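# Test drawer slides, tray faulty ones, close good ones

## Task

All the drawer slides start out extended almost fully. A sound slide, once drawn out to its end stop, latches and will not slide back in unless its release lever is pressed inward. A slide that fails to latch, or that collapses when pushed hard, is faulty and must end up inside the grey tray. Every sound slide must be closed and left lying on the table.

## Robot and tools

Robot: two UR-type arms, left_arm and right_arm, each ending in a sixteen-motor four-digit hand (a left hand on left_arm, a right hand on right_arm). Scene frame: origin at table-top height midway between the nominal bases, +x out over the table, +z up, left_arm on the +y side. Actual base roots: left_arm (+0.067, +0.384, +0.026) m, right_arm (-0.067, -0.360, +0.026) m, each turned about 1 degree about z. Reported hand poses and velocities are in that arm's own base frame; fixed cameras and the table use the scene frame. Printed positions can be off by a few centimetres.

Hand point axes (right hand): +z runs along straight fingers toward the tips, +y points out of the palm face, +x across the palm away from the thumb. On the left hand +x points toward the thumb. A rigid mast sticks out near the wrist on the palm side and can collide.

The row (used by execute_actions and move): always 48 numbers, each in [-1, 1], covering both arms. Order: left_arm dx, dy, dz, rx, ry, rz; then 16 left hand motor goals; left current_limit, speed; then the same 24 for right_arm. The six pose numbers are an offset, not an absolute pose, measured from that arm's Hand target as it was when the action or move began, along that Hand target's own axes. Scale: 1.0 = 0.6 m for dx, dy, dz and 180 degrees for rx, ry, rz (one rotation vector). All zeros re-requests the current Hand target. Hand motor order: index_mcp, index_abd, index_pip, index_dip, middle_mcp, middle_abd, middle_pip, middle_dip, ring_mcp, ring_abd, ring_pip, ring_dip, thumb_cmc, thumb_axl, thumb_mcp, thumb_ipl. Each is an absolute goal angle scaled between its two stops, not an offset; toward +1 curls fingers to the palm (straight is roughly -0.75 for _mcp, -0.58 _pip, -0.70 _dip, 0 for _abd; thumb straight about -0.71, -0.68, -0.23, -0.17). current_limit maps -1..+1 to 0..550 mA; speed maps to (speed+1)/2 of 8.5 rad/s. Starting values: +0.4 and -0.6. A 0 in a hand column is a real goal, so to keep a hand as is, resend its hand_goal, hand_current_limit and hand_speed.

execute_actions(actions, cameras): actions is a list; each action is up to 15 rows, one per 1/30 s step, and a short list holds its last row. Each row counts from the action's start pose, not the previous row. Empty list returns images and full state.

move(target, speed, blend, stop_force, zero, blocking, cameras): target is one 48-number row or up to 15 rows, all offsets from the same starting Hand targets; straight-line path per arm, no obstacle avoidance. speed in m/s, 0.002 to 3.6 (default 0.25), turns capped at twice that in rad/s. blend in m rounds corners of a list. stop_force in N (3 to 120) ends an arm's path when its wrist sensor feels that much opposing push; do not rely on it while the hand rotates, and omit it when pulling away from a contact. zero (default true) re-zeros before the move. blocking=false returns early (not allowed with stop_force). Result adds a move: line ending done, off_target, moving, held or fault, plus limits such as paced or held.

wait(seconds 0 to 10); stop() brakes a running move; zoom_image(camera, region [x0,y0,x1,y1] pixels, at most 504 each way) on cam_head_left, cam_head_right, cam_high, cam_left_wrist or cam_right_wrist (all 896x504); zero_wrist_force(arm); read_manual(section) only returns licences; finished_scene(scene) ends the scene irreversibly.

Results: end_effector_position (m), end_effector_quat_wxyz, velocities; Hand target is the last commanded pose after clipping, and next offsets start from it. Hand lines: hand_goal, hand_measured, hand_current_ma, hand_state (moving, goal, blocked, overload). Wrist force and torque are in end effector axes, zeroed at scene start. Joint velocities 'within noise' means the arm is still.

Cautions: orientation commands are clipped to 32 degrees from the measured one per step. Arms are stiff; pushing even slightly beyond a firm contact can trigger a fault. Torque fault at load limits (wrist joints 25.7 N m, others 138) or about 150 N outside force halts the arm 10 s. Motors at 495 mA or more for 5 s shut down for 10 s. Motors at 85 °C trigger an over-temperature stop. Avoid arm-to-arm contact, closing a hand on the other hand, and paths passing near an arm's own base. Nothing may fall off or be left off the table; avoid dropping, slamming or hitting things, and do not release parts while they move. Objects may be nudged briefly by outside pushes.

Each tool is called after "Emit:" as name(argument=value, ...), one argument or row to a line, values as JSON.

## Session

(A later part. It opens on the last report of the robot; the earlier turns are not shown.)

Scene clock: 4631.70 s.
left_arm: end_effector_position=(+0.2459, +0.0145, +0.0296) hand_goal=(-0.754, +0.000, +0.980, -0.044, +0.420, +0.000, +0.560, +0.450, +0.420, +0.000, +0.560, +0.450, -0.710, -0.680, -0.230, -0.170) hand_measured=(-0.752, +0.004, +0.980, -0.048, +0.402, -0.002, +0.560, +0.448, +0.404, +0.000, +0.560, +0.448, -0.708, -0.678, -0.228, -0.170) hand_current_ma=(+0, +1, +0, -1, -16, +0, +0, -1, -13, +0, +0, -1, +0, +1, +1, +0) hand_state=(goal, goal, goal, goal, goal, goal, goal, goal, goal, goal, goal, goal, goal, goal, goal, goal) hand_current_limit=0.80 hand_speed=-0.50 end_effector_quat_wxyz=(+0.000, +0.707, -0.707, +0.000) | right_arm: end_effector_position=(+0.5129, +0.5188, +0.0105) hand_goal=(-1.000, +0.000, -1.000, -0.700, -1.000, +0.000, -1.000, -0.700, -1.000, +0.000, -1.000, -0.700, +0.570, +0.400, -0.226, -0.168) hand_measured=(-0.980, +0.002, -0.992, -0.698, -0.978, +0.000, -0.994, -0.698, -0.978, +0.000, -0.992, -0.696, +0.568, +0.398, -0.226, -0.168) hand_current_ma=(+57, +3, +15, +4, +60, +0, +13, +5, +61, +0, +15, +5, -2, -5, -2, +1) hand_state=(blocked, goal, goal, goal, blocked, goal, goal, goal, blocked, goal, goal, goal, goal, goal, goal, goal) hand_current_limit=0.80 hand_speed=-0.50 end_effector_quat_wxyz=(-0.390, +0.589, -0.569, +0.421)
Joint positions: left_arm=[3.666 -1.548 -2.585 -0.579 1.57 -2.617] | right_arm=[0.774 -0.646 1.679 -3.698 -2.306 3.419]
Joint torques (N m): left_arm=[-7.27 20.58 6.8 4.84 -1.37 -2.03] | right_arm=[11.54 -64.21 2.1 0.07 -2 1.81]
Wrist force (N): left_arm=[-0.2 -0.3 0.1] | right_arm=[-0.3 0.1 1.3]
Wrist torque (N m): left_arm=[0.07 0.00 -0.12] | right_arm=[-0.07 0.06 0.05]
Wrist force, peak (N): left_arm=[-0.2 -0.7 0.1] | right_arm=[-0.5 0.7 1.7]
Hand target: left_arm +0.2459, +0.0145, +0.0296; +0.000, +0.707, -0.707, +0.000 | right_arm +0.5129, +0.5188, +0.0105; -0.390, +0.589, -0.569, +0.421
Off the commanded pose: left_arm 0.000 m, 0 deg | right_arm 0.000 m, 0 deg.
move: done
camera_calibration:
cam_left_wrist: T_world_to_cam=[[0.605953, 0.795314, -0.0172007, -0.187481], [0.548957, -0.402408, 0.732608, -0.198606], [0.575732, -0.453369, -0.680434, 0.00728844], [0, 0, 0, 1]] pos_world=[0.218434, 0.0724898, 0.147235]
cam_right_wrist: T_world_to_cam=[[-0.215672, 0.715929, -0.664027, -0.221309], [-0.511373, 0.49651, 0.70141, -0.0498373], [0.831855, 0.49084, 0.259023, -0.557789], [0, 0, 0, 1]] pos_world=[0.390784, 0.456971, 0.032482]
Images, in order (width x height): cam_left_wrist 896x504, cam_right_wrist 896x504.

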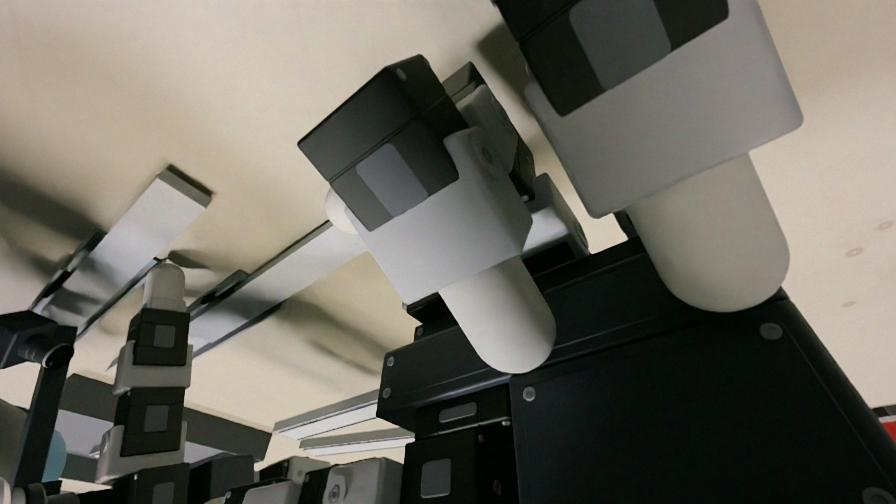

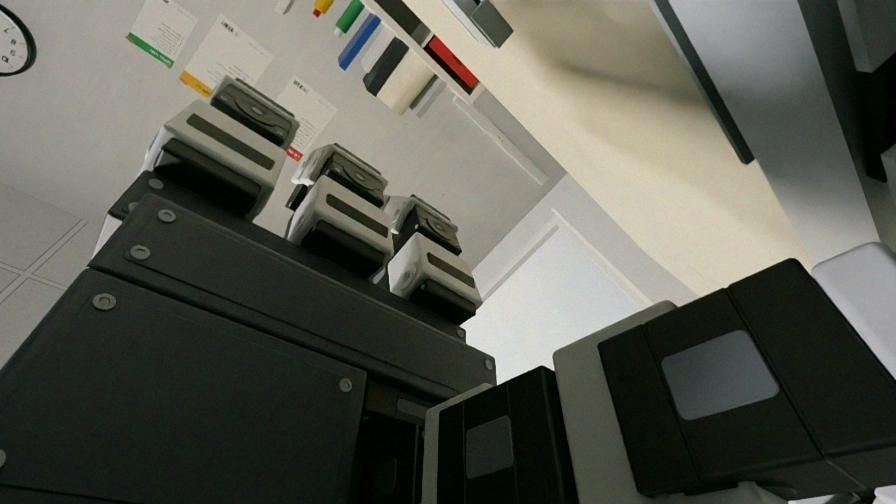

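Emit:
move(
  target=[
    [0,0,0,0,0,0,-0.753,0,0.98,-0.043,0.42,0,0.56,0.45,0.42,0,0.56,0.45,-0.71,-0.68,-0.23,-0.17,0.8,-0.5,0.0067,-0.0071,0.0205,0,0,0,-1,0,-1,-0.7,-1,0,-1,-0.7,-1,0,-1,-0.7,0.571,0.401,-0.226,-0.168,0.8,-0.5],
  ],
  speed=0.03,
  stop_force=10,
  cameras=["cam_left_wrist"],
)

Emit:
zoom_image(
  camera="cam_left_wrist",
  region=[0, 130, 320, 400],
)

Scene clock: 4651.27 s.
left_arm: end_effector_position=(+0.2459, +0.0145, +0.0296) hand_goal=(-0.754, +0.000, +0.980, -0.044, +0.420, +0.000, +0.560, +0.450, +0.420, +0.000, +0.560, +0.450, -0.710, -0.680, -0.230, -0.170) hand_measured=(-0.752, +0.004, +0.980, -0.048, +0.402, -0.002, +0.560, +0.448, +0.404, +0.000, +0.560, +0.448, -0.708, -0.678, -0.228, -0.170) hand_current_ma=(+0, +1, +0, -1, -16, +0, +0, -1, -13, +0, +0, -1, +0, +1, +1, +0) hand_state=(goal, goal, goal, goal, goal, goal, goal, goal, goal, goal, goal, goal, goal, goal, goal, goal) hand_current_limit=0.80 hand_speed=-0.50 end_effector_quat_wxyz=(+0.000, +0.707, -0.707, +0.000) | right_arm: end_effector_position=(+0.5259, +0.5147, +0.0105) hand_goal=(-1.000, +0.000, -1.000, -0.700, -1.000, +0.000, -1.000, -0.700, -1.000, +0.000, -1.000, -0.700, +0.570, +0.400, -0.226, -0.168) hand_measured=(-0.980, +0.002, -0.992, -0.698, -0.978, +0.000, -0.994, -0.698, -0.978, +0.000, -0.992, -0.696, +0.568, +0.398, -0.226, -0.168) hand_current_ma=(+57, +3, +15, +4, +60, +0, +13, +5, +61, +0, +15, +5, -2, -5, -2, +1) hand_state=(blocked, goal, goal, goal, blocked, goal, goal, goal, blocked, goal, goal, goal, goal, goal, goal, goal) hand_current_limit=0.80 hand_speed=-0.50 end_effector_quat_wxyz=(-0.390, +0.589, -0.569, +0.421)
Joint positions: left_arm=[3.666 -1.548 -2.585 -0.579 1.57 -2.617] | right_arm=[0.753 -0.639 1.664 -3.697 -2.287 3.407]
Joint torques (N m): left_arm=[-6.1 21.15 7.32 4.52 -1.28 -1.66] | right_arm=[12.76 -65.11 2.21 -2.69 -1.79 2.39]
Wrist force (N): left_arm=[-0.1 -0.1 0.2] | right_arm=[-0.1 0.2 1.4]
Wrist torque (N m): left_arm=[0.09 -0.01 -0.12] | right_arm=[-0.06 0.02 0.06]
Wrist force, peak (N): left_arm=[-0.3 -0.4 0.6] | right_arm=[0.1 0.1 1.8]
Hand target: left_arm +0.2459, +0.0145, +0.0296; +0.000, +0.707, -0.707, +0.000 | right_arm +0.5259, +0.5147, +0.0105; -0.390, +0.589, -0.569, +0.421
Off the commanded pose: left_arm 0.000 m, 0 deg | right_arm 0.000 m, 0 deg.
move: done
camera_calibration:
cam_left_wrist: T_world_to_cam=[[0.605953, 0.795314, -0.0172007, -0.187481], [0.548957, -0.402408, 0.732608, -0.198606], [0.575732, -0.453369, -0.680434, 0.00728844], [0, 0, 0, 1]] pos_world=[0.218434, 0.0724898, 0.147235]
Images, in order (width x height): cam_left_wrist 896x504.

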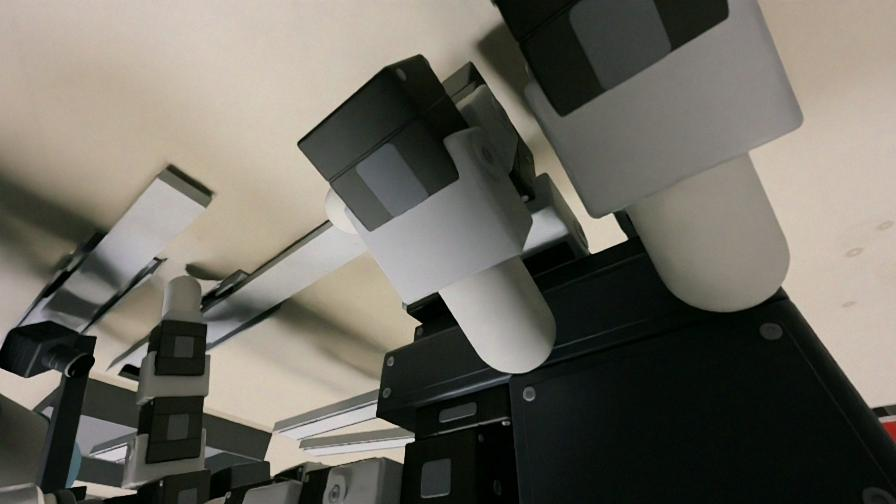

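Scaled by 1.575 from the camera's 896x504 image, which has a finer 1280x720 frame.

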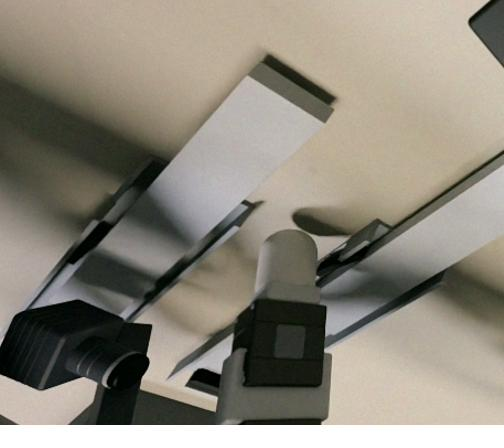

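Emit:
move(
  target=[
    [0,0,0,0,0,0,-0.753,0,0.98,-0.043,0.42,0,0.56,0.45,0.42,0,0.56,0.45,-0.71,-0.68,-0.23,-0.17,0.8,-0.5,0,-0.0034,0.0094,0,0,0,-1,0,-1,-0.7,-1,0,-1,-0.7,-1,0,-1,-0.7,0.571,0.401,-0.226,-0.168,0.8,-0.5],
  ],
  speed=0.02,
  stop_force=8,
  cameras=["cam_left_wrist"],
)

Emit:
zoom_image(
  camera="cam_left_wrist",
  region=[0, 130, 320, 400],
)

Scene clock: 4661.87 s.
left_arm: end_effector_position=(+0.2459, +0.0145, +0.0296) hand_goal=(-0.754, +0.000, +0.980, -0.044, +0.420, +0.000, +0.560, +0.450, +0.420, +0.000, +0.560, +0.450, -0.710, -0.680, -0.230, -0.170) hand_measured=(-0.752, +0.004, +0.980, -0.048, +0.402, -0.002, +0.560, +0.448, +0.404, +0.000, +0.560, +0.448, -0.708, -0.678, -0.228, -0.170) hand_current_ma=(+0, +1, +0, -1, -16, +0, +0, -1, -13, +0, +0, -1, +0, +1, +1, +0) hand_state=(goal, goal, goal, goal, goal, goal, goal, goal, goal, goal, goal, goal, goal, goal, goal, goal) hand_current_limit=0.80 hand_speed=-0.50 end_effector_quat_wxyz=(+0.000, +0.707, -0.707, +0.000) | right_arm: end_effector_position=(+0.5319, +0.5147, +0.0105) hand_goal=(-1.000, +0.000, -1.000, -0.700, -1.000, +0.000, -1.000, -0.700, -1.000, +0.000, -1.000, -0.700, +0.570, +0.400, -0.226, -0.168) hand_measured=(-0.980, +0.002, -0.992, -0.698, -0.978, +0.000, -0.994, -0.698, -0.978, +0.000, -0.992, -0.696, +0.568, +0.398, -0.226, -0.168) hand_current_ma=(+57, +3, +15, +4, +60, +0, +13, +5, +61, +0, +15, +5, -2, -5, -2, +1) hand_state=(blocked, goal, goal, goal, blocked, goal, goal, goal, blocked, goal, goal, goal, goal, goal, goal, goal) hand_current_limit=0.80 hand_speed=-0.50 end_effector_quat_wxyz=(-0.390, +0.589, -0.569, +0.421)
Joint positions: left_arm=[3.666 -1.548 -2.585 -0.579 1.57 -2.617] | right_arm=[0.746 -0.635 1.652 -3.692 -2.281 3.403]
Joint torques (N m): left_arm=[-6.19 21.56 7.33 4.54 -1.22 -1.67] | right_arm=[11.14 -63.57 1.69 -4.57 -2.12 2.47]
Wrist force (N): left_arm=[0.1 -0.2 0.5] | right_arm=[-0.3 0.2 1.2]
Wrist torque (N m): left_arm=[0.06 -0.04 -0.09] | right_arm=[-0.05 0.05 0.05]
Wrist force, peak (N): left_arm=[-0.4 -0.3 0.5] | right_arm=[-0.3 0.2 1.6]
Hand target: left_arm +0.2459, +0.0145, +0.0296; +0.000, +0.707, -0.707, +0.000 | right_arm +0.5319, +0.5147, +0.0105; -0.390, +0.589, -0.569, +0.421
Off the commanded pose: left_arm 0.000 m, 0 deg | right_arm 0.000 m, 0 deg.
move: done
camera_calibration:
cam_left_wrist: T_world_to_cam=[[0.605953, 0.795314, -0.0172007, -0.187481], [0.548957, -0.402408, 0.732608, -0.198606], [0.575732, -0.453369, -0.680434, 0.00728844], [0, 0, 0, 1]] pos_world=[0.218434, 0.0724898, 0.147235]
Images, in order (width x height): cam_left_wrist 896x504.

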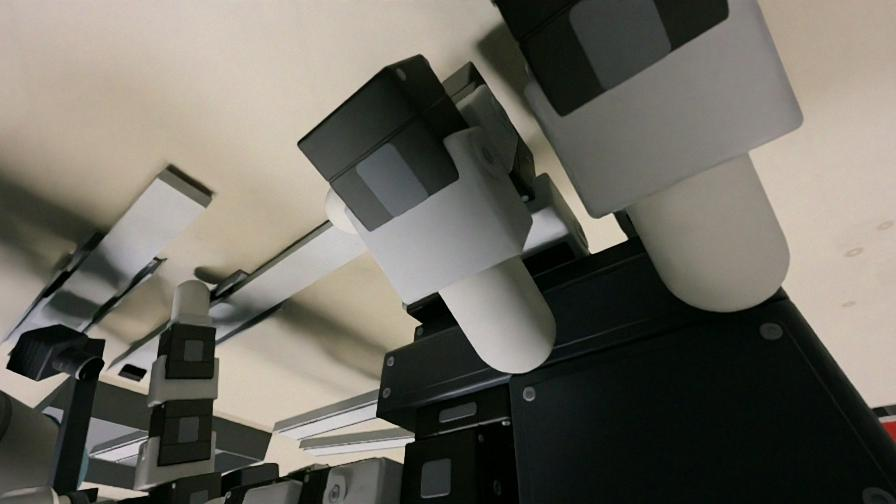

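Scaled by 1.575 from the camera's 896x504 image, which has a finer 1280x720 frame.

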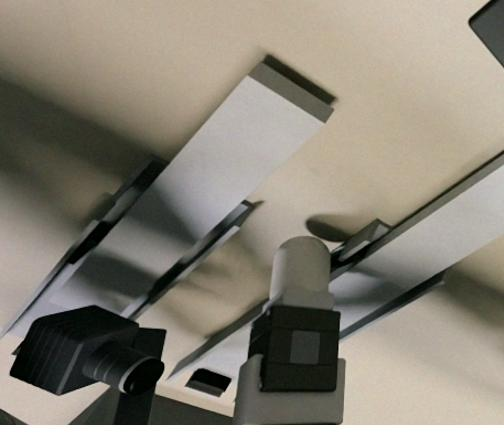

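Emit:
move(
  target=[
    [0,0,0,0,0,0,-0.753,0,0.98,-0.043,0.42,0,0.56,0.45,0.42,0,0.56,0.45,-0.71,-0.68,-0.23,-0.17,0.8,-0.5,0,-0.0028,0.0078,0,0,0,-1,0,-1,-0.7,-1,0,-1,-0.7,-1,0,-1,-0.7,0.571,0.401,-0.226,-0.168,0.8,-0.5],
  ],
  speed=0.02,
  stop_force=8,
  cameras=["cam_left_wrist"],
)

Emit:
zoom_image(
  camera="cam_left_wrist",
  region=[0, 130, 320, 400],
)

Scene clock: 4671.43 s.
left_arm: end_effector_position=(+0.2459, +0.0145, +0.0296) hand_goal=(-0.754, +0.000, +0.980, -0.044, +0.420, +0.000, +0.560, +0.450, +0.420, +0.000, +0.560, +0.450, -0.710, -0.680, -0.230, -0.170) hand_measured=(-0.752, +0.004, +0.980, -0.048, +0.402, -0.002, +0.560, +0.448, +0.404, +0.000, +0.560, +0.448, -0.708, -0.678, -0.228, -0.170) hand_current_ma=(+0, +1, +0, -1, -16, +0, +0, -1, -13, +0, +0, -1, +0, +1, +1, +0) hand_state=(goal, goal, goal, goal, goal, goal, goal, goal, goal, goal, goal, goal, goal, goal, goal, goal) hand_current_limit=0.80 hand_speed=-0.50 end_effector_quat_wxyz=(+0.000, +0.707, -0.707, +0.000) | right_arm: end_effector_position=(+0.5368, +0.5147, +0.0105) hand_goal=(-1.000, +0.000, -1.000, -0.700, -1.000, +0.000, -1.000, -0.700, -1.000, +0.000, -1.000, -0.700, +0.570, +0.400, -0.226, -0.168) hand_measured=(-0.980, +0.002, -0.992, -0.698, -0.978, +0.000, -0.994, -0.698, -0.978, +0.000, -0.992, -0.696, +0.570, +0.398, -0.226, -0.168) hand_current_ma=(+57, +3, +15, +4, +60, +0, +13, +5, +61, +0, +15, +5, +0, -4, -1, +1) hand_state=(blocked, goal, goal, goal, blocked, goal, goal, goal, blocked, goal, goal, goal, goal, goal, goal, goal) hand_current_limit=0.80 hand_speed=-0.50 end_effector_quat_wxyz=(-0.390, +0.589, -0.569, +0.421)
Joint positions: left_arm=[3.666 -1.548 -2.585 -0.579 1.57 -2.617] | right_arm=[0.741 -0.63 1.642 -3.688 -2.276 3.399]
Joint torques (N m): left_arm=[-5.69 20.54 7.57 4.47 -1.34 -1.55] | right_arm=[11.14 -65.75 1.64 -4.55 -2.13 2.09]
Wrist force (N): left_arm=[-0.4 0.0 0.2] | right_arm=[-0.2 0.0 0.8]
Wrist torque (N m): left_arm=[0.11 0.02 -0.13] | right_arm=[-0.12 0.02 0.06]
Wrist force, peak (N): left_arm=[-0.7 0.0 0.1] | right_arm=[-0.1 0.2 1.5]
Hand target: left_arm +0.2459, +0.0145, +0.0296; +0.000, +0.707, -0.707, +0.000 | right_arm +0.5368, +0.5147, +0.0105; -0.390, +0.589, -0.569, +0.421
Off the commanded pose: left_arm 0.000 m, 0 deg | right_arm 0.000 m, 0 deg.
move: done
camera_calibration:
cam_left_wrist: T_world_to_cam=[[0.605953, 0.795314, -0.0172007, -0.187481], [0.548957, -0.402408, 0.732608, -0.198606], [0.575732, -0.453369, -0.680434, 0.00728844], [0, 0, 0, 1]] pos_world=[0.218434, 0.0724898, 0.147235]
Images, in order (width x height): cam_left_wrist 896x504.

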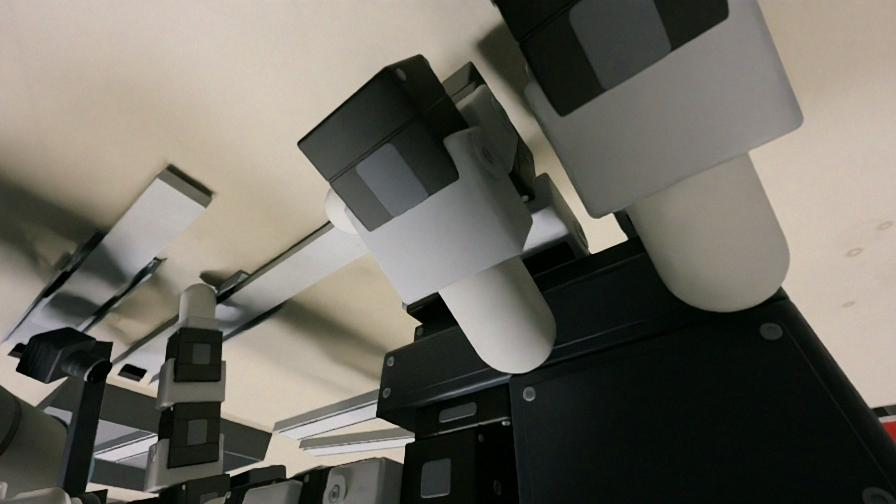

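Scaled by 1.575 from the camera's 896x504 image, which has a finer 1280x720 frame.

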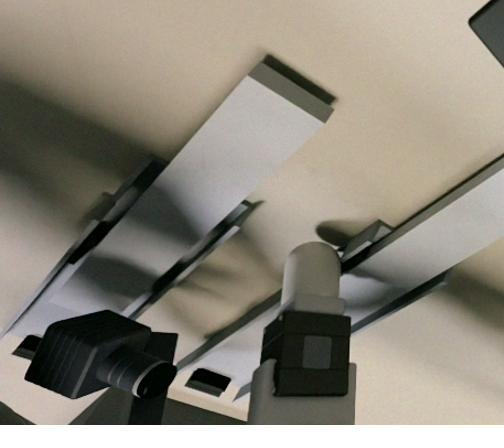

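Emit:
move(
  target=[
    [0,0,0,0,0,0,-0.753,0,0.98,-0.043,0.42,0,0.56,0.45,0.42,0,0.56,0.45,-0.71,-0.68,-0.23,-0.17,0.8,-0.5,0,-0.0023,0.0063,0,0,0,-1,0,-1,-0.7,-1,0,-1,-0.7,-1,0,-1,-0.7,0.571,0.401,-0.226,-0.168,0.8,-0.5],
    [0.045,0,0,0,0,0,-0.753,0,0.98,-0.043,0.42,0,0.56,0.45,0.42,0,0.56,0.45,-0.71,-0.68,-0.23,-0.17,0.8,-0.5,0,-0.0023,0.0063,0,0,0,-1,0,-1,-0.7,-1,0,-1,-0.7,-1,0,-1,-0.7,0.571,0.401,-0.226,-0.168,0.8,-0.5],
  ],
  speed=0.02,
  stop_force=8,
  cameras=["cam_left_wrist"],
)

Emit:
zoom_image(
  camera="cam_left_wrist",
  region=[0, 130, 320, 400],
)

Scene clock: 4682.00 s.
left_arm: end_effector_position=(+0.2459, -0.0125, +0.0296) hand_goal=(-0.754, +0.000, +0.980, -0.044, +0.420, +0.000, +0.560, +0.450, +0.420, +0.000, +0.560, +0.450, -0.710, -0.680, -0.230, -0.170) hand_measured=(-0.756, +0.004, +0.980, -0.048, +0.402, -0.002, +0.560, +0.448, +0.404, +0.000, +0.560, +0.448, -0.708, -0.678, -0.228, -0.170) hand_current_ma=(+0, +1, +0, -1, -16, +0, +0, -1, -13, +0, +0, -1, +0, +1, +1, +0) hand_state=(goal, goal, goal, goal, goal, goal, goal, goal, goal, goal, goal, goal, goal, goal, goal, goal) hand_current_limit=0.80 hand_speed=-0.50 end_effector_quat_wxyz=(+0.000, +0.707, -0.707, +0.000) | right_arm: end_effector_position=(+0.5409, +0.5147, +0.0105) hand_goal=(-1.000, +0.000, -1.000, -0.700, -1.000, +0.000, -1.000, -0.700, -1.000, +0.000, -1.000, -0.700, +0.570, +0.400, -0.226, -0.168) hand_measured=(-0.980, +0.002, -0.992, -0.698, -0.978, +0.000, -0.994, -0.698, -0.978, +0.000, -0.992, -0.696, +0.572, +0.398, -0.224, -0.168) hand_current_ma=(+57, +3, +15, +4, +60, +0, +13, +5, +61, +0, +15, +5, +4, -3, +4, +2) hand_state=(blocked, goal, goal, goal, blocked, goal, goal, goal, blocked, goal, goal, goal, goal, goal, goal, goal) hand_current_limit=0.80 hand_speed=-0.50 end_effector_quat_wxyz=(-0.390, +0.589, -0.569, +0.421)
Joint positions: left_arm=[3.588 -1.543 -2.589 -0.579 1.57 -2.696] | right_arm=[0.736 -0.627 1.633 -3.685 -2.272 3.397]
Joint torques (N m): left_arm=[8.58 13.69 12.58 0.28 1.45 2.41] | right_arm=[12.71 -66.25 0.07 -4.47 -1.28 1.98]
Wrist force (N): left_arm=[-0.2 0.1 0.3] | right_arm=[-0.1 0.2 1.3]
Wrist torque (N m): left_arm=[0.10 0.00 -0.06] | right_arm=[-0.06 0.03 0.06]
Wrist force, peak (N): left_arm=[-1.5 0.2 0.4] | right_arm=[-0.2 0.1 1.4]
Hand target: left_arm +0.2460, -0.0125, +0.0296; +0.000, +0.707, -0.707, +0.000 | right_arm +0.5409, +0.5147, +0.0105; -0.390, +0.589, -0.569, +0.421
Off the commanded pose: left_arm 0.000 m, 0 deg | right_arm 0.000 m, 0 deg.
move: done
camera_calibration:
cam_left_wrist: T_world_to_cam=[[0.605953, 0.795314, -0.0172007, -0.166007], [0.548957, -0.402408, 0.732608, -0.209471], [0.575732, -0.453369, -0.680434, -0.00495252], [0, 0, 0, 1]] pos_world=[0.218434, 0.0454898, 0.147235]
Images, in order (width x height): cam_left_wrist 896x504.

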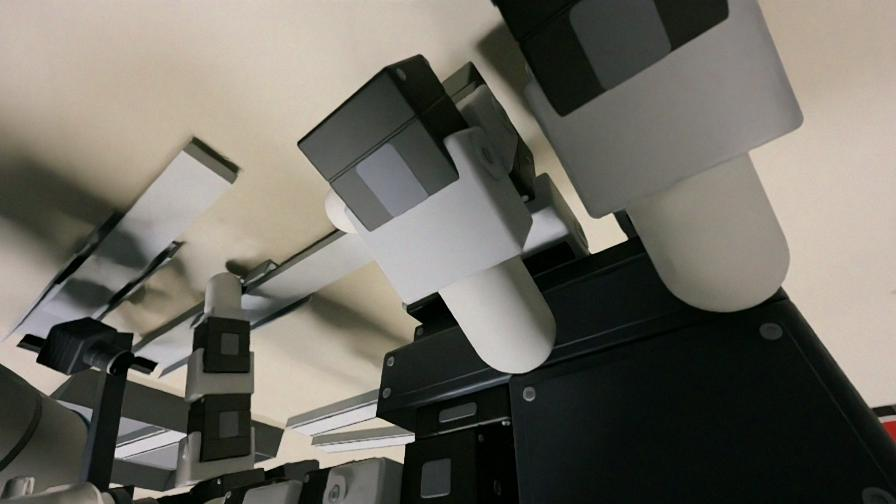

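Scaled by 1.575 from the camera's 896x504 image, which has a finer 1280x720 frame.

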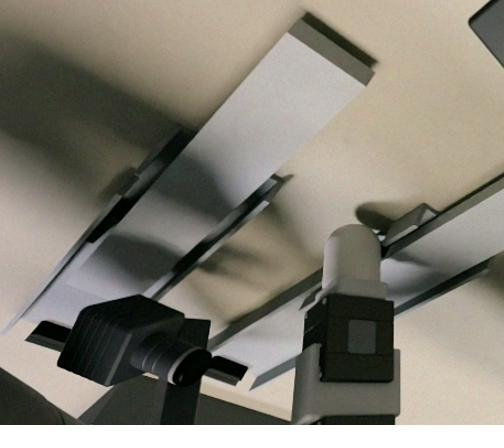

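Emit:
wait(
  seconds=0.1,
  cameras=["cam_high","cam_head_right","cam_head_left"],
)

Emit:
zoom_image(
  camera="cam_high",
  region=[420, 170, 620, 290],
)

Emit:
zoom_image(
  camera="cam_head_right",
  region=[400, 170, 560, 280],
)

Scene clock: 4695.50 s.
left_arm: end_effector_position=(+0.2460, -0.0125, +0.0296) hand_goal=(-0.754, +0.000, +0.980, -0.044, +0.420, +0.000, +0.560, +0.450, +0.420, +0.000, +0.560, +0.450, -0.710, -0.680, -0.230, -0.170) hand_measured=(-0.756, +0.004, +0.980, -0.048, +0.402, -0.002, +0.560, +0.448, +0.404, +0.000, +0.560, +0.448, -0.708, -0.678, -0.228, -0.170) hand_current_ma=(+0, +1, +0, -1, -16, +0, +0, -1, -13, +0, +0, -1, +0, +1, +1, +0) hand_state=(goal, goal, goal, goal, goal, goal, goal, goal, goal, goal, goal, goal, goal, goal, goal, goal) hand_current_limit=0.80 hand_speed=-0.50 end_effector_quat_wxyz=(+0.000, +0.707, -0.707, +0.000) | right_arm: end_effector_position=(+0.5409, +0.5147, +0.0105) hand_goal=(-1.000, +0.000, -1.000, -0.700, -1.000, +0.000, -1.000, -0.700, -1.000, +0.000, -1.000, -0.700, +0.570, +0.400, -0.226, -0.168) hand_measured=(-0.980, +0.002, -0.992, -0.698, -0.978, +0.000, -0.994, -0.698, -0.978, +0.000, -0.992, -0.696, +0.572, +0.398, -0.224, -0.168) hand_current_ma=(+57, +3, +15, +4, +60, +0, +13, +5, +61, +0, +15, +5, +4, -3, +4, +2) hand_state=(blocked, goal, goal, goal, blocked, goal, goal, goal, blocked, goal, goal, goal, goal, goal, goal, goal) hand_current_limit=0.80 hand_speed=-0.50 end_effector_quat_wxyz=(-0.390, +0.589, -0.569, +0.421)
Joint positions: left_arm=[3.588 -1.543 -2.589 -0.579 1.57 -2.696] | right_arm=[0.736 -0.627 1.633 -3.685 -2.272 3.397]
Joint torques (N m): left_arm=[9.55 6.9 20.49 0.51 1.75 2.14] | right_arm=[11.21 -64.32 -0.57 -4 -0.3 1.87]
Wrist force (N): left_arm=[0.0 -0.1 0.3] | right_arm=[-0.3 0.3 1.1]
Wrist torque (N m): left_arm=[0.08 -0.03 -0.03] | right_arm=[-0.03 0.05 0.05]
Wrist force, peak (N): left_arm=[-0.4 0.1 0.7] | right_arm=[-0.4 0.3 1.6]
Hand target: left_arm +0.2460, -0.0125, +0.0296; +0.000, +0.707, -0.707, +0.000 | right_arm +0.5409, +0.5147, +0.0105; -0.390, +0.589, -0.569, +0.421
Off the commanded pose: left_arm 0.000 m, 0 deg | right_arm 0.000 m, 0 deg.
wait: 0.10 s; at rest from the start
Images, in order (width x height): cam_head_left 896x504, cam_head_right 896x504, cam_high 896x504.

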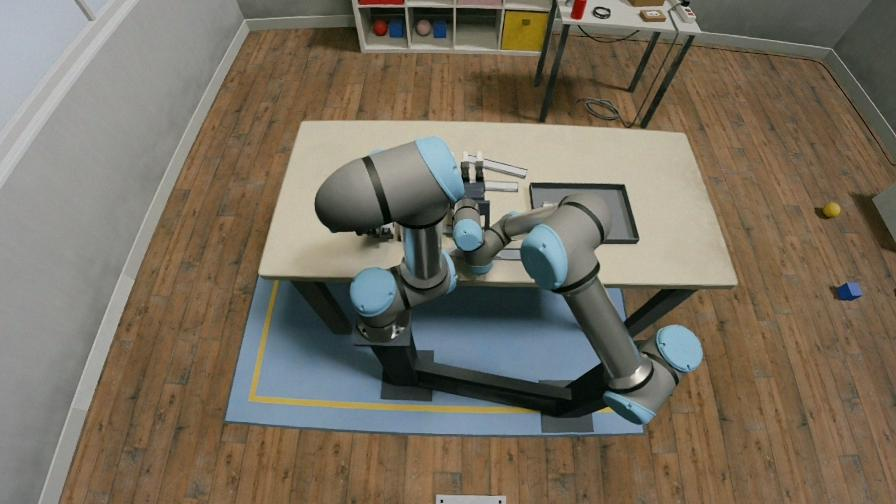

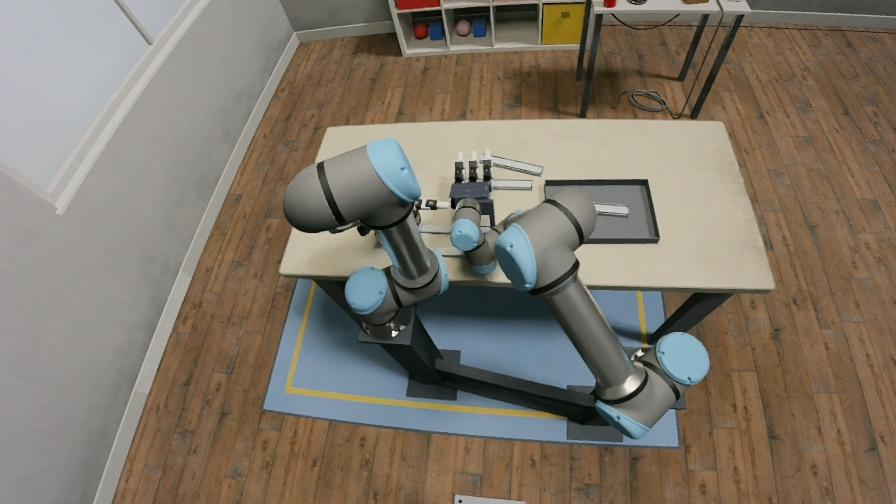

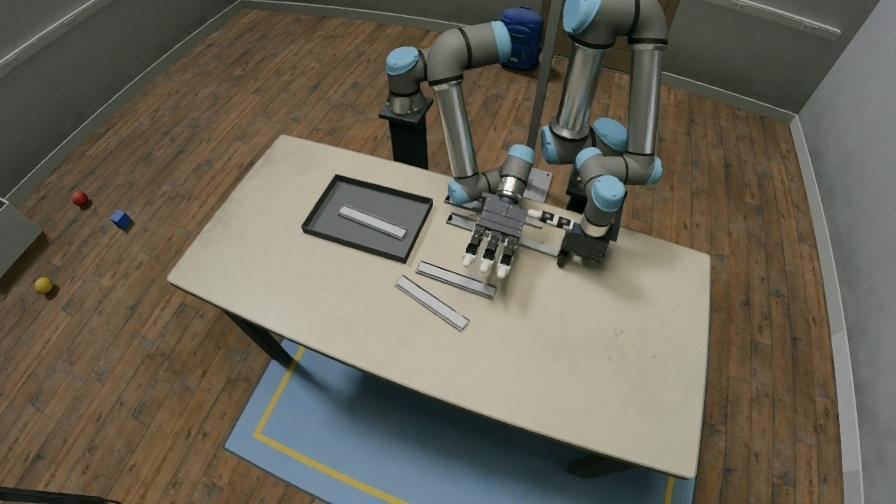

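Scaled by 2.520 from the camera's 896x504 image, which has a finer 1280x720 frame.

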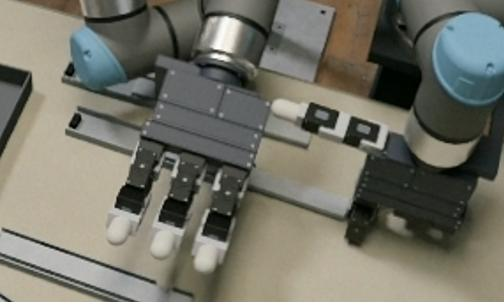

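Scaled by 3.150 from the camera's 896x504 image, which has a finer 1280x720 frame.

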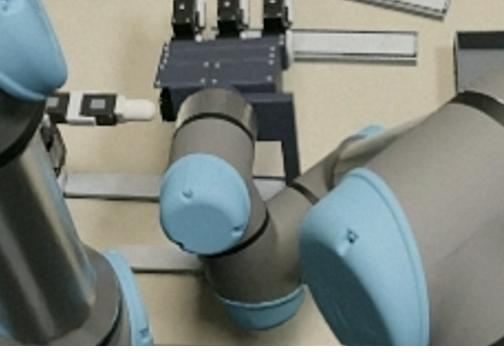

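Emit:
move(
  target=[
    [0.1,0,0,0,0,0,-0.753,0,0.98,-0.043,0.42,0,0.56,0.45,0.42,0,0.56,0.45,-0.71,-0.68,-0.23,-0.17,0.8,-0.5,0,0,0,0,0,0,-1,0,-1,-0.7,-1,0,-1,-0.7,-1,0,-1,-0.7,0.571,0.401,-0.226,-0.168,0.8,-0.5],
  ],
  speed=0.04,
  stop_force=10,
  cameras=["cam_high","cam_left_wrist"],
)

Emit:
zoom_image(
  camera="cam_high",
  region=[420, 170, 620, 290],
)

Emit:
zoom_image(
  camera="cam_left_wrist",
  region=[0, 130, 420, 400],
)

Scene clock: 4708.43 s.
left_arm: end_effector_position=(+0.2460, -0.0207, +0.0296) hand_goal=(-0.754, +0.000, +0.980, -0.044, +0.420, +0.000, +0.560, +0.450, +0.420, +0.000, +0.560, +0.450, -0.710, -0.680, -0.230, -0.170) hand_measured=(-0.756, +0.004, +0.980, -0.048, +0.402, -0.002, +0.560, +0.448, +0.404, +0.000, +0.560, +0.448, -0.704, -0.678, -0.228, -0.170) hand_current_ma=(+0, +1, +0, -1, -16, +0, +0, -1, -13, +0, +0, -1, +3, +1, +1, +0) hand_state=(goal, goal, goal, goal, goal, goal, goal, goal, goal, goal, goal, goal, goal, goal, goal, goal) hand_current_limit=0.80 hand_speed=-0.50 end_effector_quat_wxyz=(+0.000, +0.707, -0.707, +0.000) | right_arm: end_effector_position=(+0.5409, +0.5147, +0.0105) hand_goal=(-1.000, +0.000, -1.000, -0.700, -1.000, +0.000, -1.000, -0.700, -1.000, +0.000, -1.000, -0.700, +0.570, +0.400, -0.226, -0.168) hand_measured=(-0.980, +0.002, -0.992, -0.698, -0.978, +0.000, -0.994, -0.698, -0.978, +0.000, -0.992, -0.696, +0.572, +0.398, -0.224, -0.168) hand_current_ma=(+57, +3, +15, +4, +60, +0, +13, +5, +61, +0, +15, +5, +3, -3, +4, +2) hand_state=(blocked, goal, goal, goal, blocked, goal, goal, goal, blocked, goal, goal, goal, goal, goal, goal, goal) hand_current_limit=0.80 hand_speed=-0.50 end_effector_quat_wxyz=(-0.390, +0.589, -0.569, +0.421)
Joint positions: left_arm=[3.563 -1.543 -2.59 -0.579 1.57 -2.721] | right_arm=[0.736 -0.627 1.633 -3.685 -2.272 3.397]
Joint torques (N m): left_arm=[8.31 15.02 9.05 0.97 0.42 2.55] | right_arm=[11.86 -65.73 -1.49 -2.63 0.35 1.78]
Wrist force (N): left_arm=[0.1 0.6 -0.2] | right_arm=[-0.1 0.4 1.8]
Wrist torque (N m): left_arm=[0.20 -0.04 0.14] | right_arm=[-0.07 0.04 0.07]
Wrist force, peak (N): left_arm=[-1.7 0.9 -0.2] | right_arm=[0.6 0.4 1.9]
Hand target: left_arm +0.2460, -0.0207, +0.0296; +0.000, +0.707, -0.707, +0.000 (not the last commanded pose) | right_arm +0.5409, +0.5147, +0.0105; -0.390, +0.589, -0.569, +0.421
Off the commanded pose: left_arm 0.052 m, 0 deg | right_arm 0.000 m, 0 deg.
move: held (left_arm; a check stopped the path); limits=held
pose unreachable (left arm): on one or more control steps of this call, first in action 0 (counted from 0), this arm could not follow its commanded pose, so it was not sent that pose on those steps. It may still have moved: this result reports where it is.
cause: moving toward the commanded pose would bring a part of the arm too close to another arm (a part of this arm just beyond joint 6 (wrist 3) and a part of the right arm just beyond its joint 6 (wrist 3), 6 mm apart when this arm was first held).
camera_calibration:
cam_left_wrist: T_world_to_cam=[[0.60592, 0.795339, -0.0172449, -0.159393], [0.548994, -0.40236, 0.732607, -0.212821], [0.575732, -0.453368, -0.680434, -0.00871545], [0, 0, 0, 1]] pos_world=[0.218435, 0.0371897, 0.147235]
Images, in order (width x height): cam_high 896x504, cam_left_wrist 896x504.

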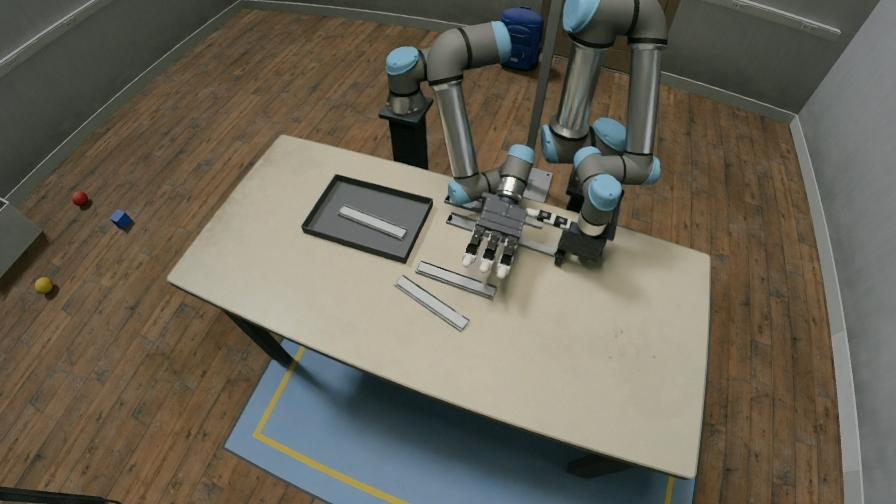

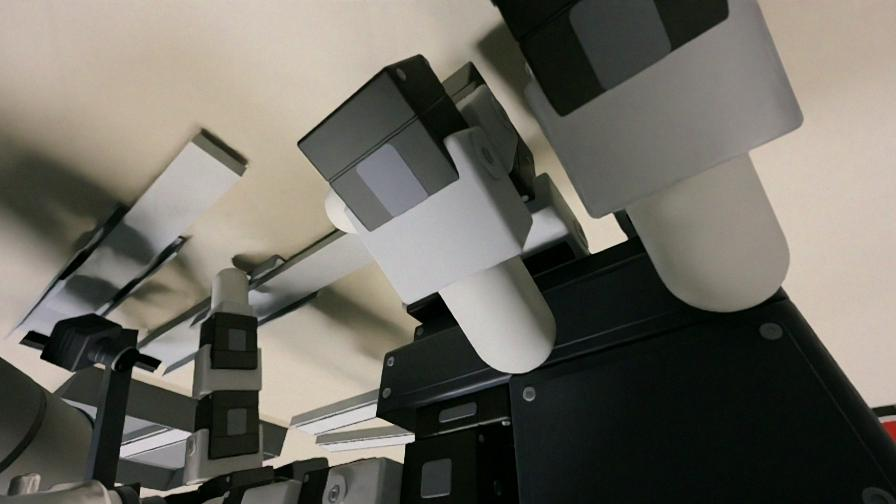

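Scaled by 2.520 from the camera's 896x504 image, which has a finer 1280x720 frame.

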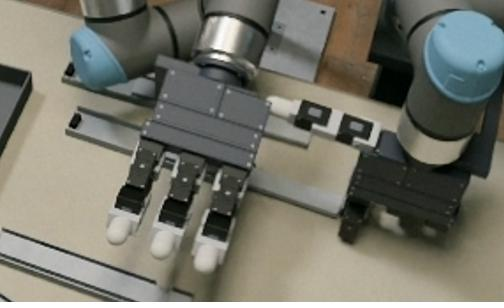

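Scaled by 1.200 from the camera's 896x504 image, which has a finer 1280x720 frame.

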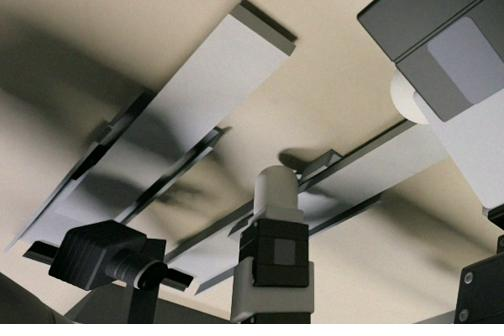

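Emit:
move(
  target=[
    [-0.013,0,0,0,0,0,-0.753,0,0.98,-0.043,0.42,0,0.56,0.45,0.42,0,0.56,0.45,0.571,-0.68,-0.23,-0.17,0.8,-0.5,0,0.0114,-0.0313,0,0,0,-1,0,-1,-0.7,-1,0,-1,-0.7,-1,0,-1,-0.7,0.571,0.401,-0.226,-0.168,0.8,-0.5],
    [-0.013,0,0,0,0,0,-0.753,0,0.98,-0.043,0.42,0,0.56,0.45,0.42,0,0.56,0.45,0.571,-0.68,-0.23,-0.17,0.8,-0.5,0.0061,-0.0981,-0.0712,0,0,0,-1,0,-1,-0.7,-1,0,-1,-0.7,-1,0,-1,-0.7,0.571,0.401,-0.226,-0.168,0.8,-0.5],
    [-0.013,0,0,0,0,0,-0.753,0,0.98,-0.043,0.42,0,0.56,0.45,0.42,0,0.56,0.45,0.571,-0.68,-0.23,-0.17,0.8,-0.5,0.3796,0.0159,-0.1785,-0.1389,-0.009,0.0142,-0.137,0,0.98,-0.043,-1,0,-1,-0.7,-1,0,-1,-0.7,0.571,0.401,-0.226,-0.168,0.8,-0.5],
  ],
  speed=0.12,
  blend=[0.003,0.02,0],
  cameras=["cam_high","cam_left_wrist","cam_head_right","cam_right_wrist"],
)

Emit:
zoom_image(
  camera="cam_left_wrist",
  region=[0, 80, 420, 400],
)

Emit:
zoom_image(
  camera="cam_head_right",
  region=[400, 190, 560, 280],
)

Scene clock: 4734.03 s.
left_arm: end_effector_position=(+0.2460, -0.0129, +0.0296) hand_goal=(-0.754, +0.000, +0.980, -0.044, +0.420, +0.000, +0.560, +0.450, +0.420, +0.000, +0.560, +0.450, +0.570, -0.680, -0.230, -0.170) hand_measured=(-0.756, +0.004, +0.980, -0.048, +0.402, -0.002, +0.560, +0.448, +0.404, +0.000, +0.560, +0.448, +0.568, -0.678, -0.228, -0.170) hand_current_ma=(+0, +1, +0, -1, -16, +0, +0, -1, -13, +0, +0, -1, -1, +1, +1, +0) hand_state=(goal, goal, goal, goal, goal, goal, goal, goal, goal, goal, goal, goal, goal, goal, goal, goal) hand_current_limit=0.80 hand_speed=-0.50 end_effector_quat_wxyz=(+0.000, +0.707, -0.707, +0.000) | right_arm: end_effector_position=(+0.4367, +0.2889, +0.0502) hand_goal=(-0.138, +0.000, +0.980, -0.044, -1.000, +0.000, -1.000, -0.700, -1.000, +0.000, -1.000, -0.700, +0.570, +0.400, -0.226, -0.168) hand_measured=(-0.140, +0.002, +0.972, -0.046, -0.978, +0.000, -0.994, -0.698, -0.978, +0.000, -0.992, -0.696, +0.572, +0.398, -0.224, -0.168) hand_current_ma=(-5, +3, -16, -5, +60, +0, +13, +5, +61, +0, +15, +5, +3, -3, +3, +2) hand_state=(goal, goal, goal, goal, blocked, goal, goal, goal, blocked, goal, goal, goal, goal, goal, goal, goal) hand_current_limit=0.80 hand_speed=-0.50 end_effector_quat_wxyz=(-0.270, +0.653, -0.654, +0.271)
Joint positions: left_arm=[3.586 -1.543 -2.589 -0.579 1.57 -2.697] | right_arm=[0.356 -1.185 2.298 -3.437 -1.821 3.399]
Joint torques (N m): left_arm=[7.89 20.33 7.97 3.78 -1.58 2.27] | right_arm=[-9.79 -17.69 -9.08 -4.83 0.89 -0.27]
Wrist force (N): left_arm=[-0.1 0.2 0.3] | right_arm=[-0.2 -0.1 1.0]
Wrist torque (N m): left_arm=[0.16 0.04 0.07] | right_arm=[-0.01 0.01 -0.03]
Wrist force, peak (N): left_arm=[-0.8 0.1 0.3] | right_arm=[-0.7 2.5 -0.1]
Hand target: left_arm +0.2460, -0.0129, +0.0296; +0.000, +0.707, -0.707, +0.000 | right_arm +0.4367, +0.2889, +0.0502; -0.270, +0.653, -0.654, +0.271
Off the commanded pose: left_arm 0.000 m, 0 deg | right_arm 0.000 m, 0 deg.
move: done
camera_calibration:
cam_left_wrist: T_world_to_cam=[[0.60592, 0.795339, -0.0172449, -0.165597], [0.548994, -0.40236, 0.732607, -0.209682], [0.575732, -0.453368, -0.680434, -0.00517918], [0, 0, 0, 1]] pos_world=[0.218435, 0.0449897, 0.147235]
cam_right_wrist: T_world_to_cam=[[-0.459541, 0.750157, -0.475486, 0.0403103], [-0.156204, 0.458755, 0.874725, -0.155347], [0.874313, 0.476245, -0.0936387, -0.388459], [0, 0, 0, 1]] pos_world=[0.333893, 0.226029, 0.118678]
Images, in order (width x height): cam_head_right 896x504, cam_high 896x504, cam_left_wrist 896x504, cam_right_wrist 896x504.

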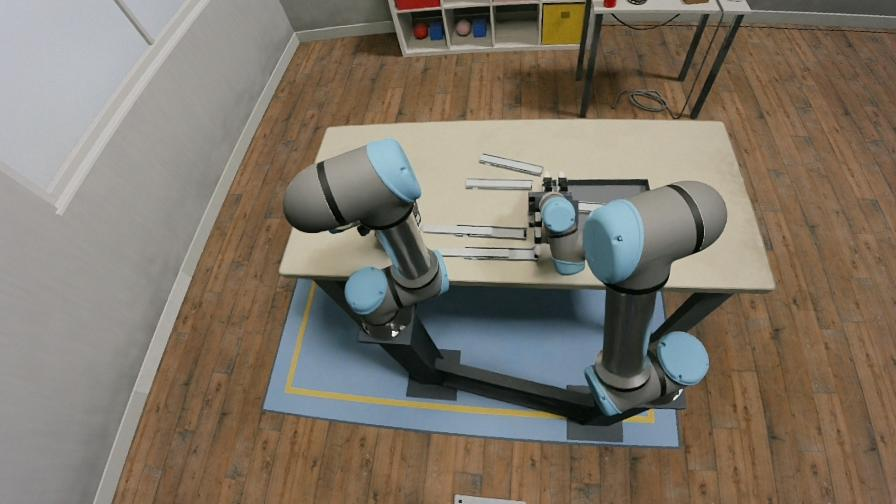

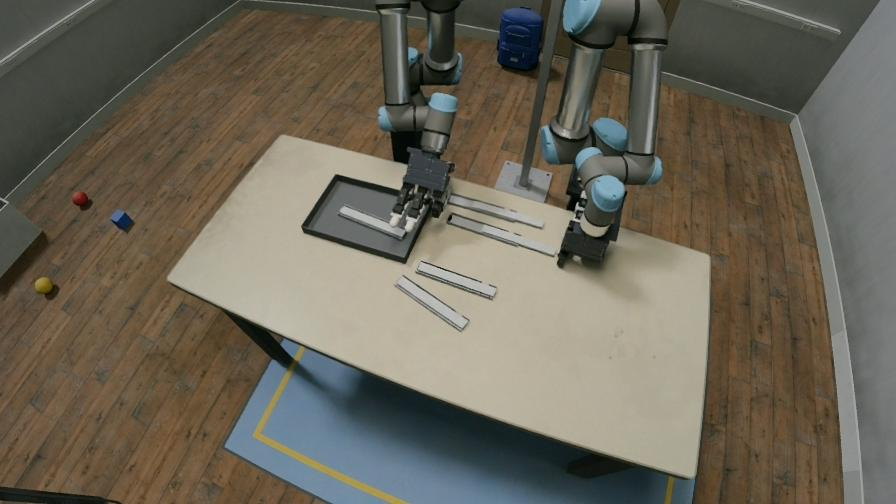

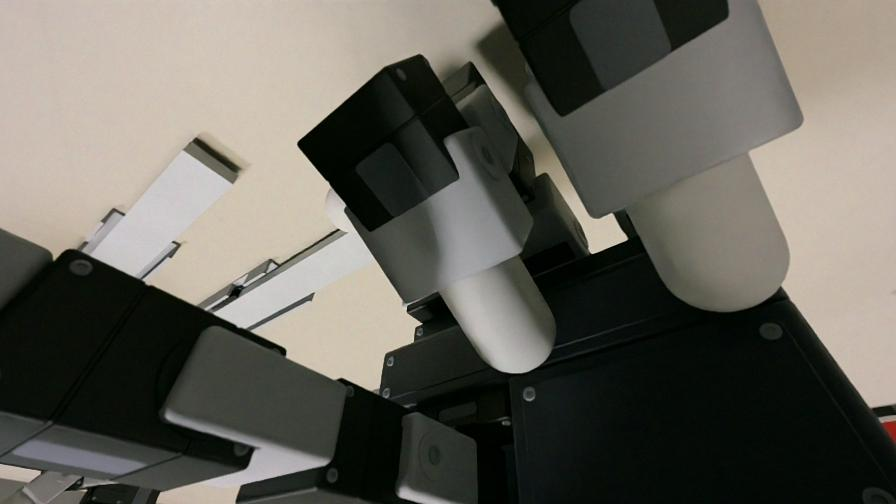

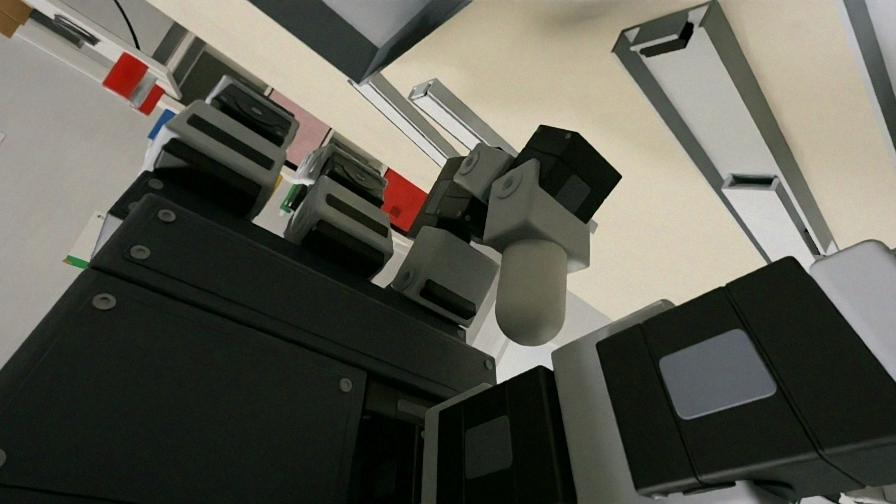

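Scaled by 1.200 from the camera's 896x504 image, which has a finer 1280x720 frame.

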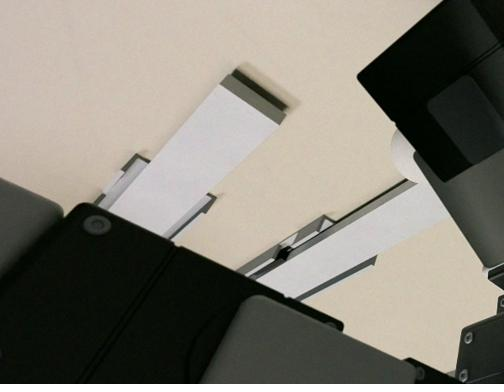

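Scaled by 3.150 from the camera's 896x504 image, which has a finer 1280x720 frame.

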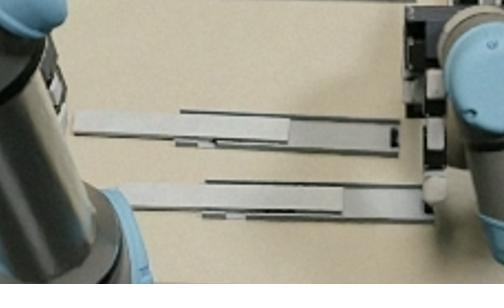

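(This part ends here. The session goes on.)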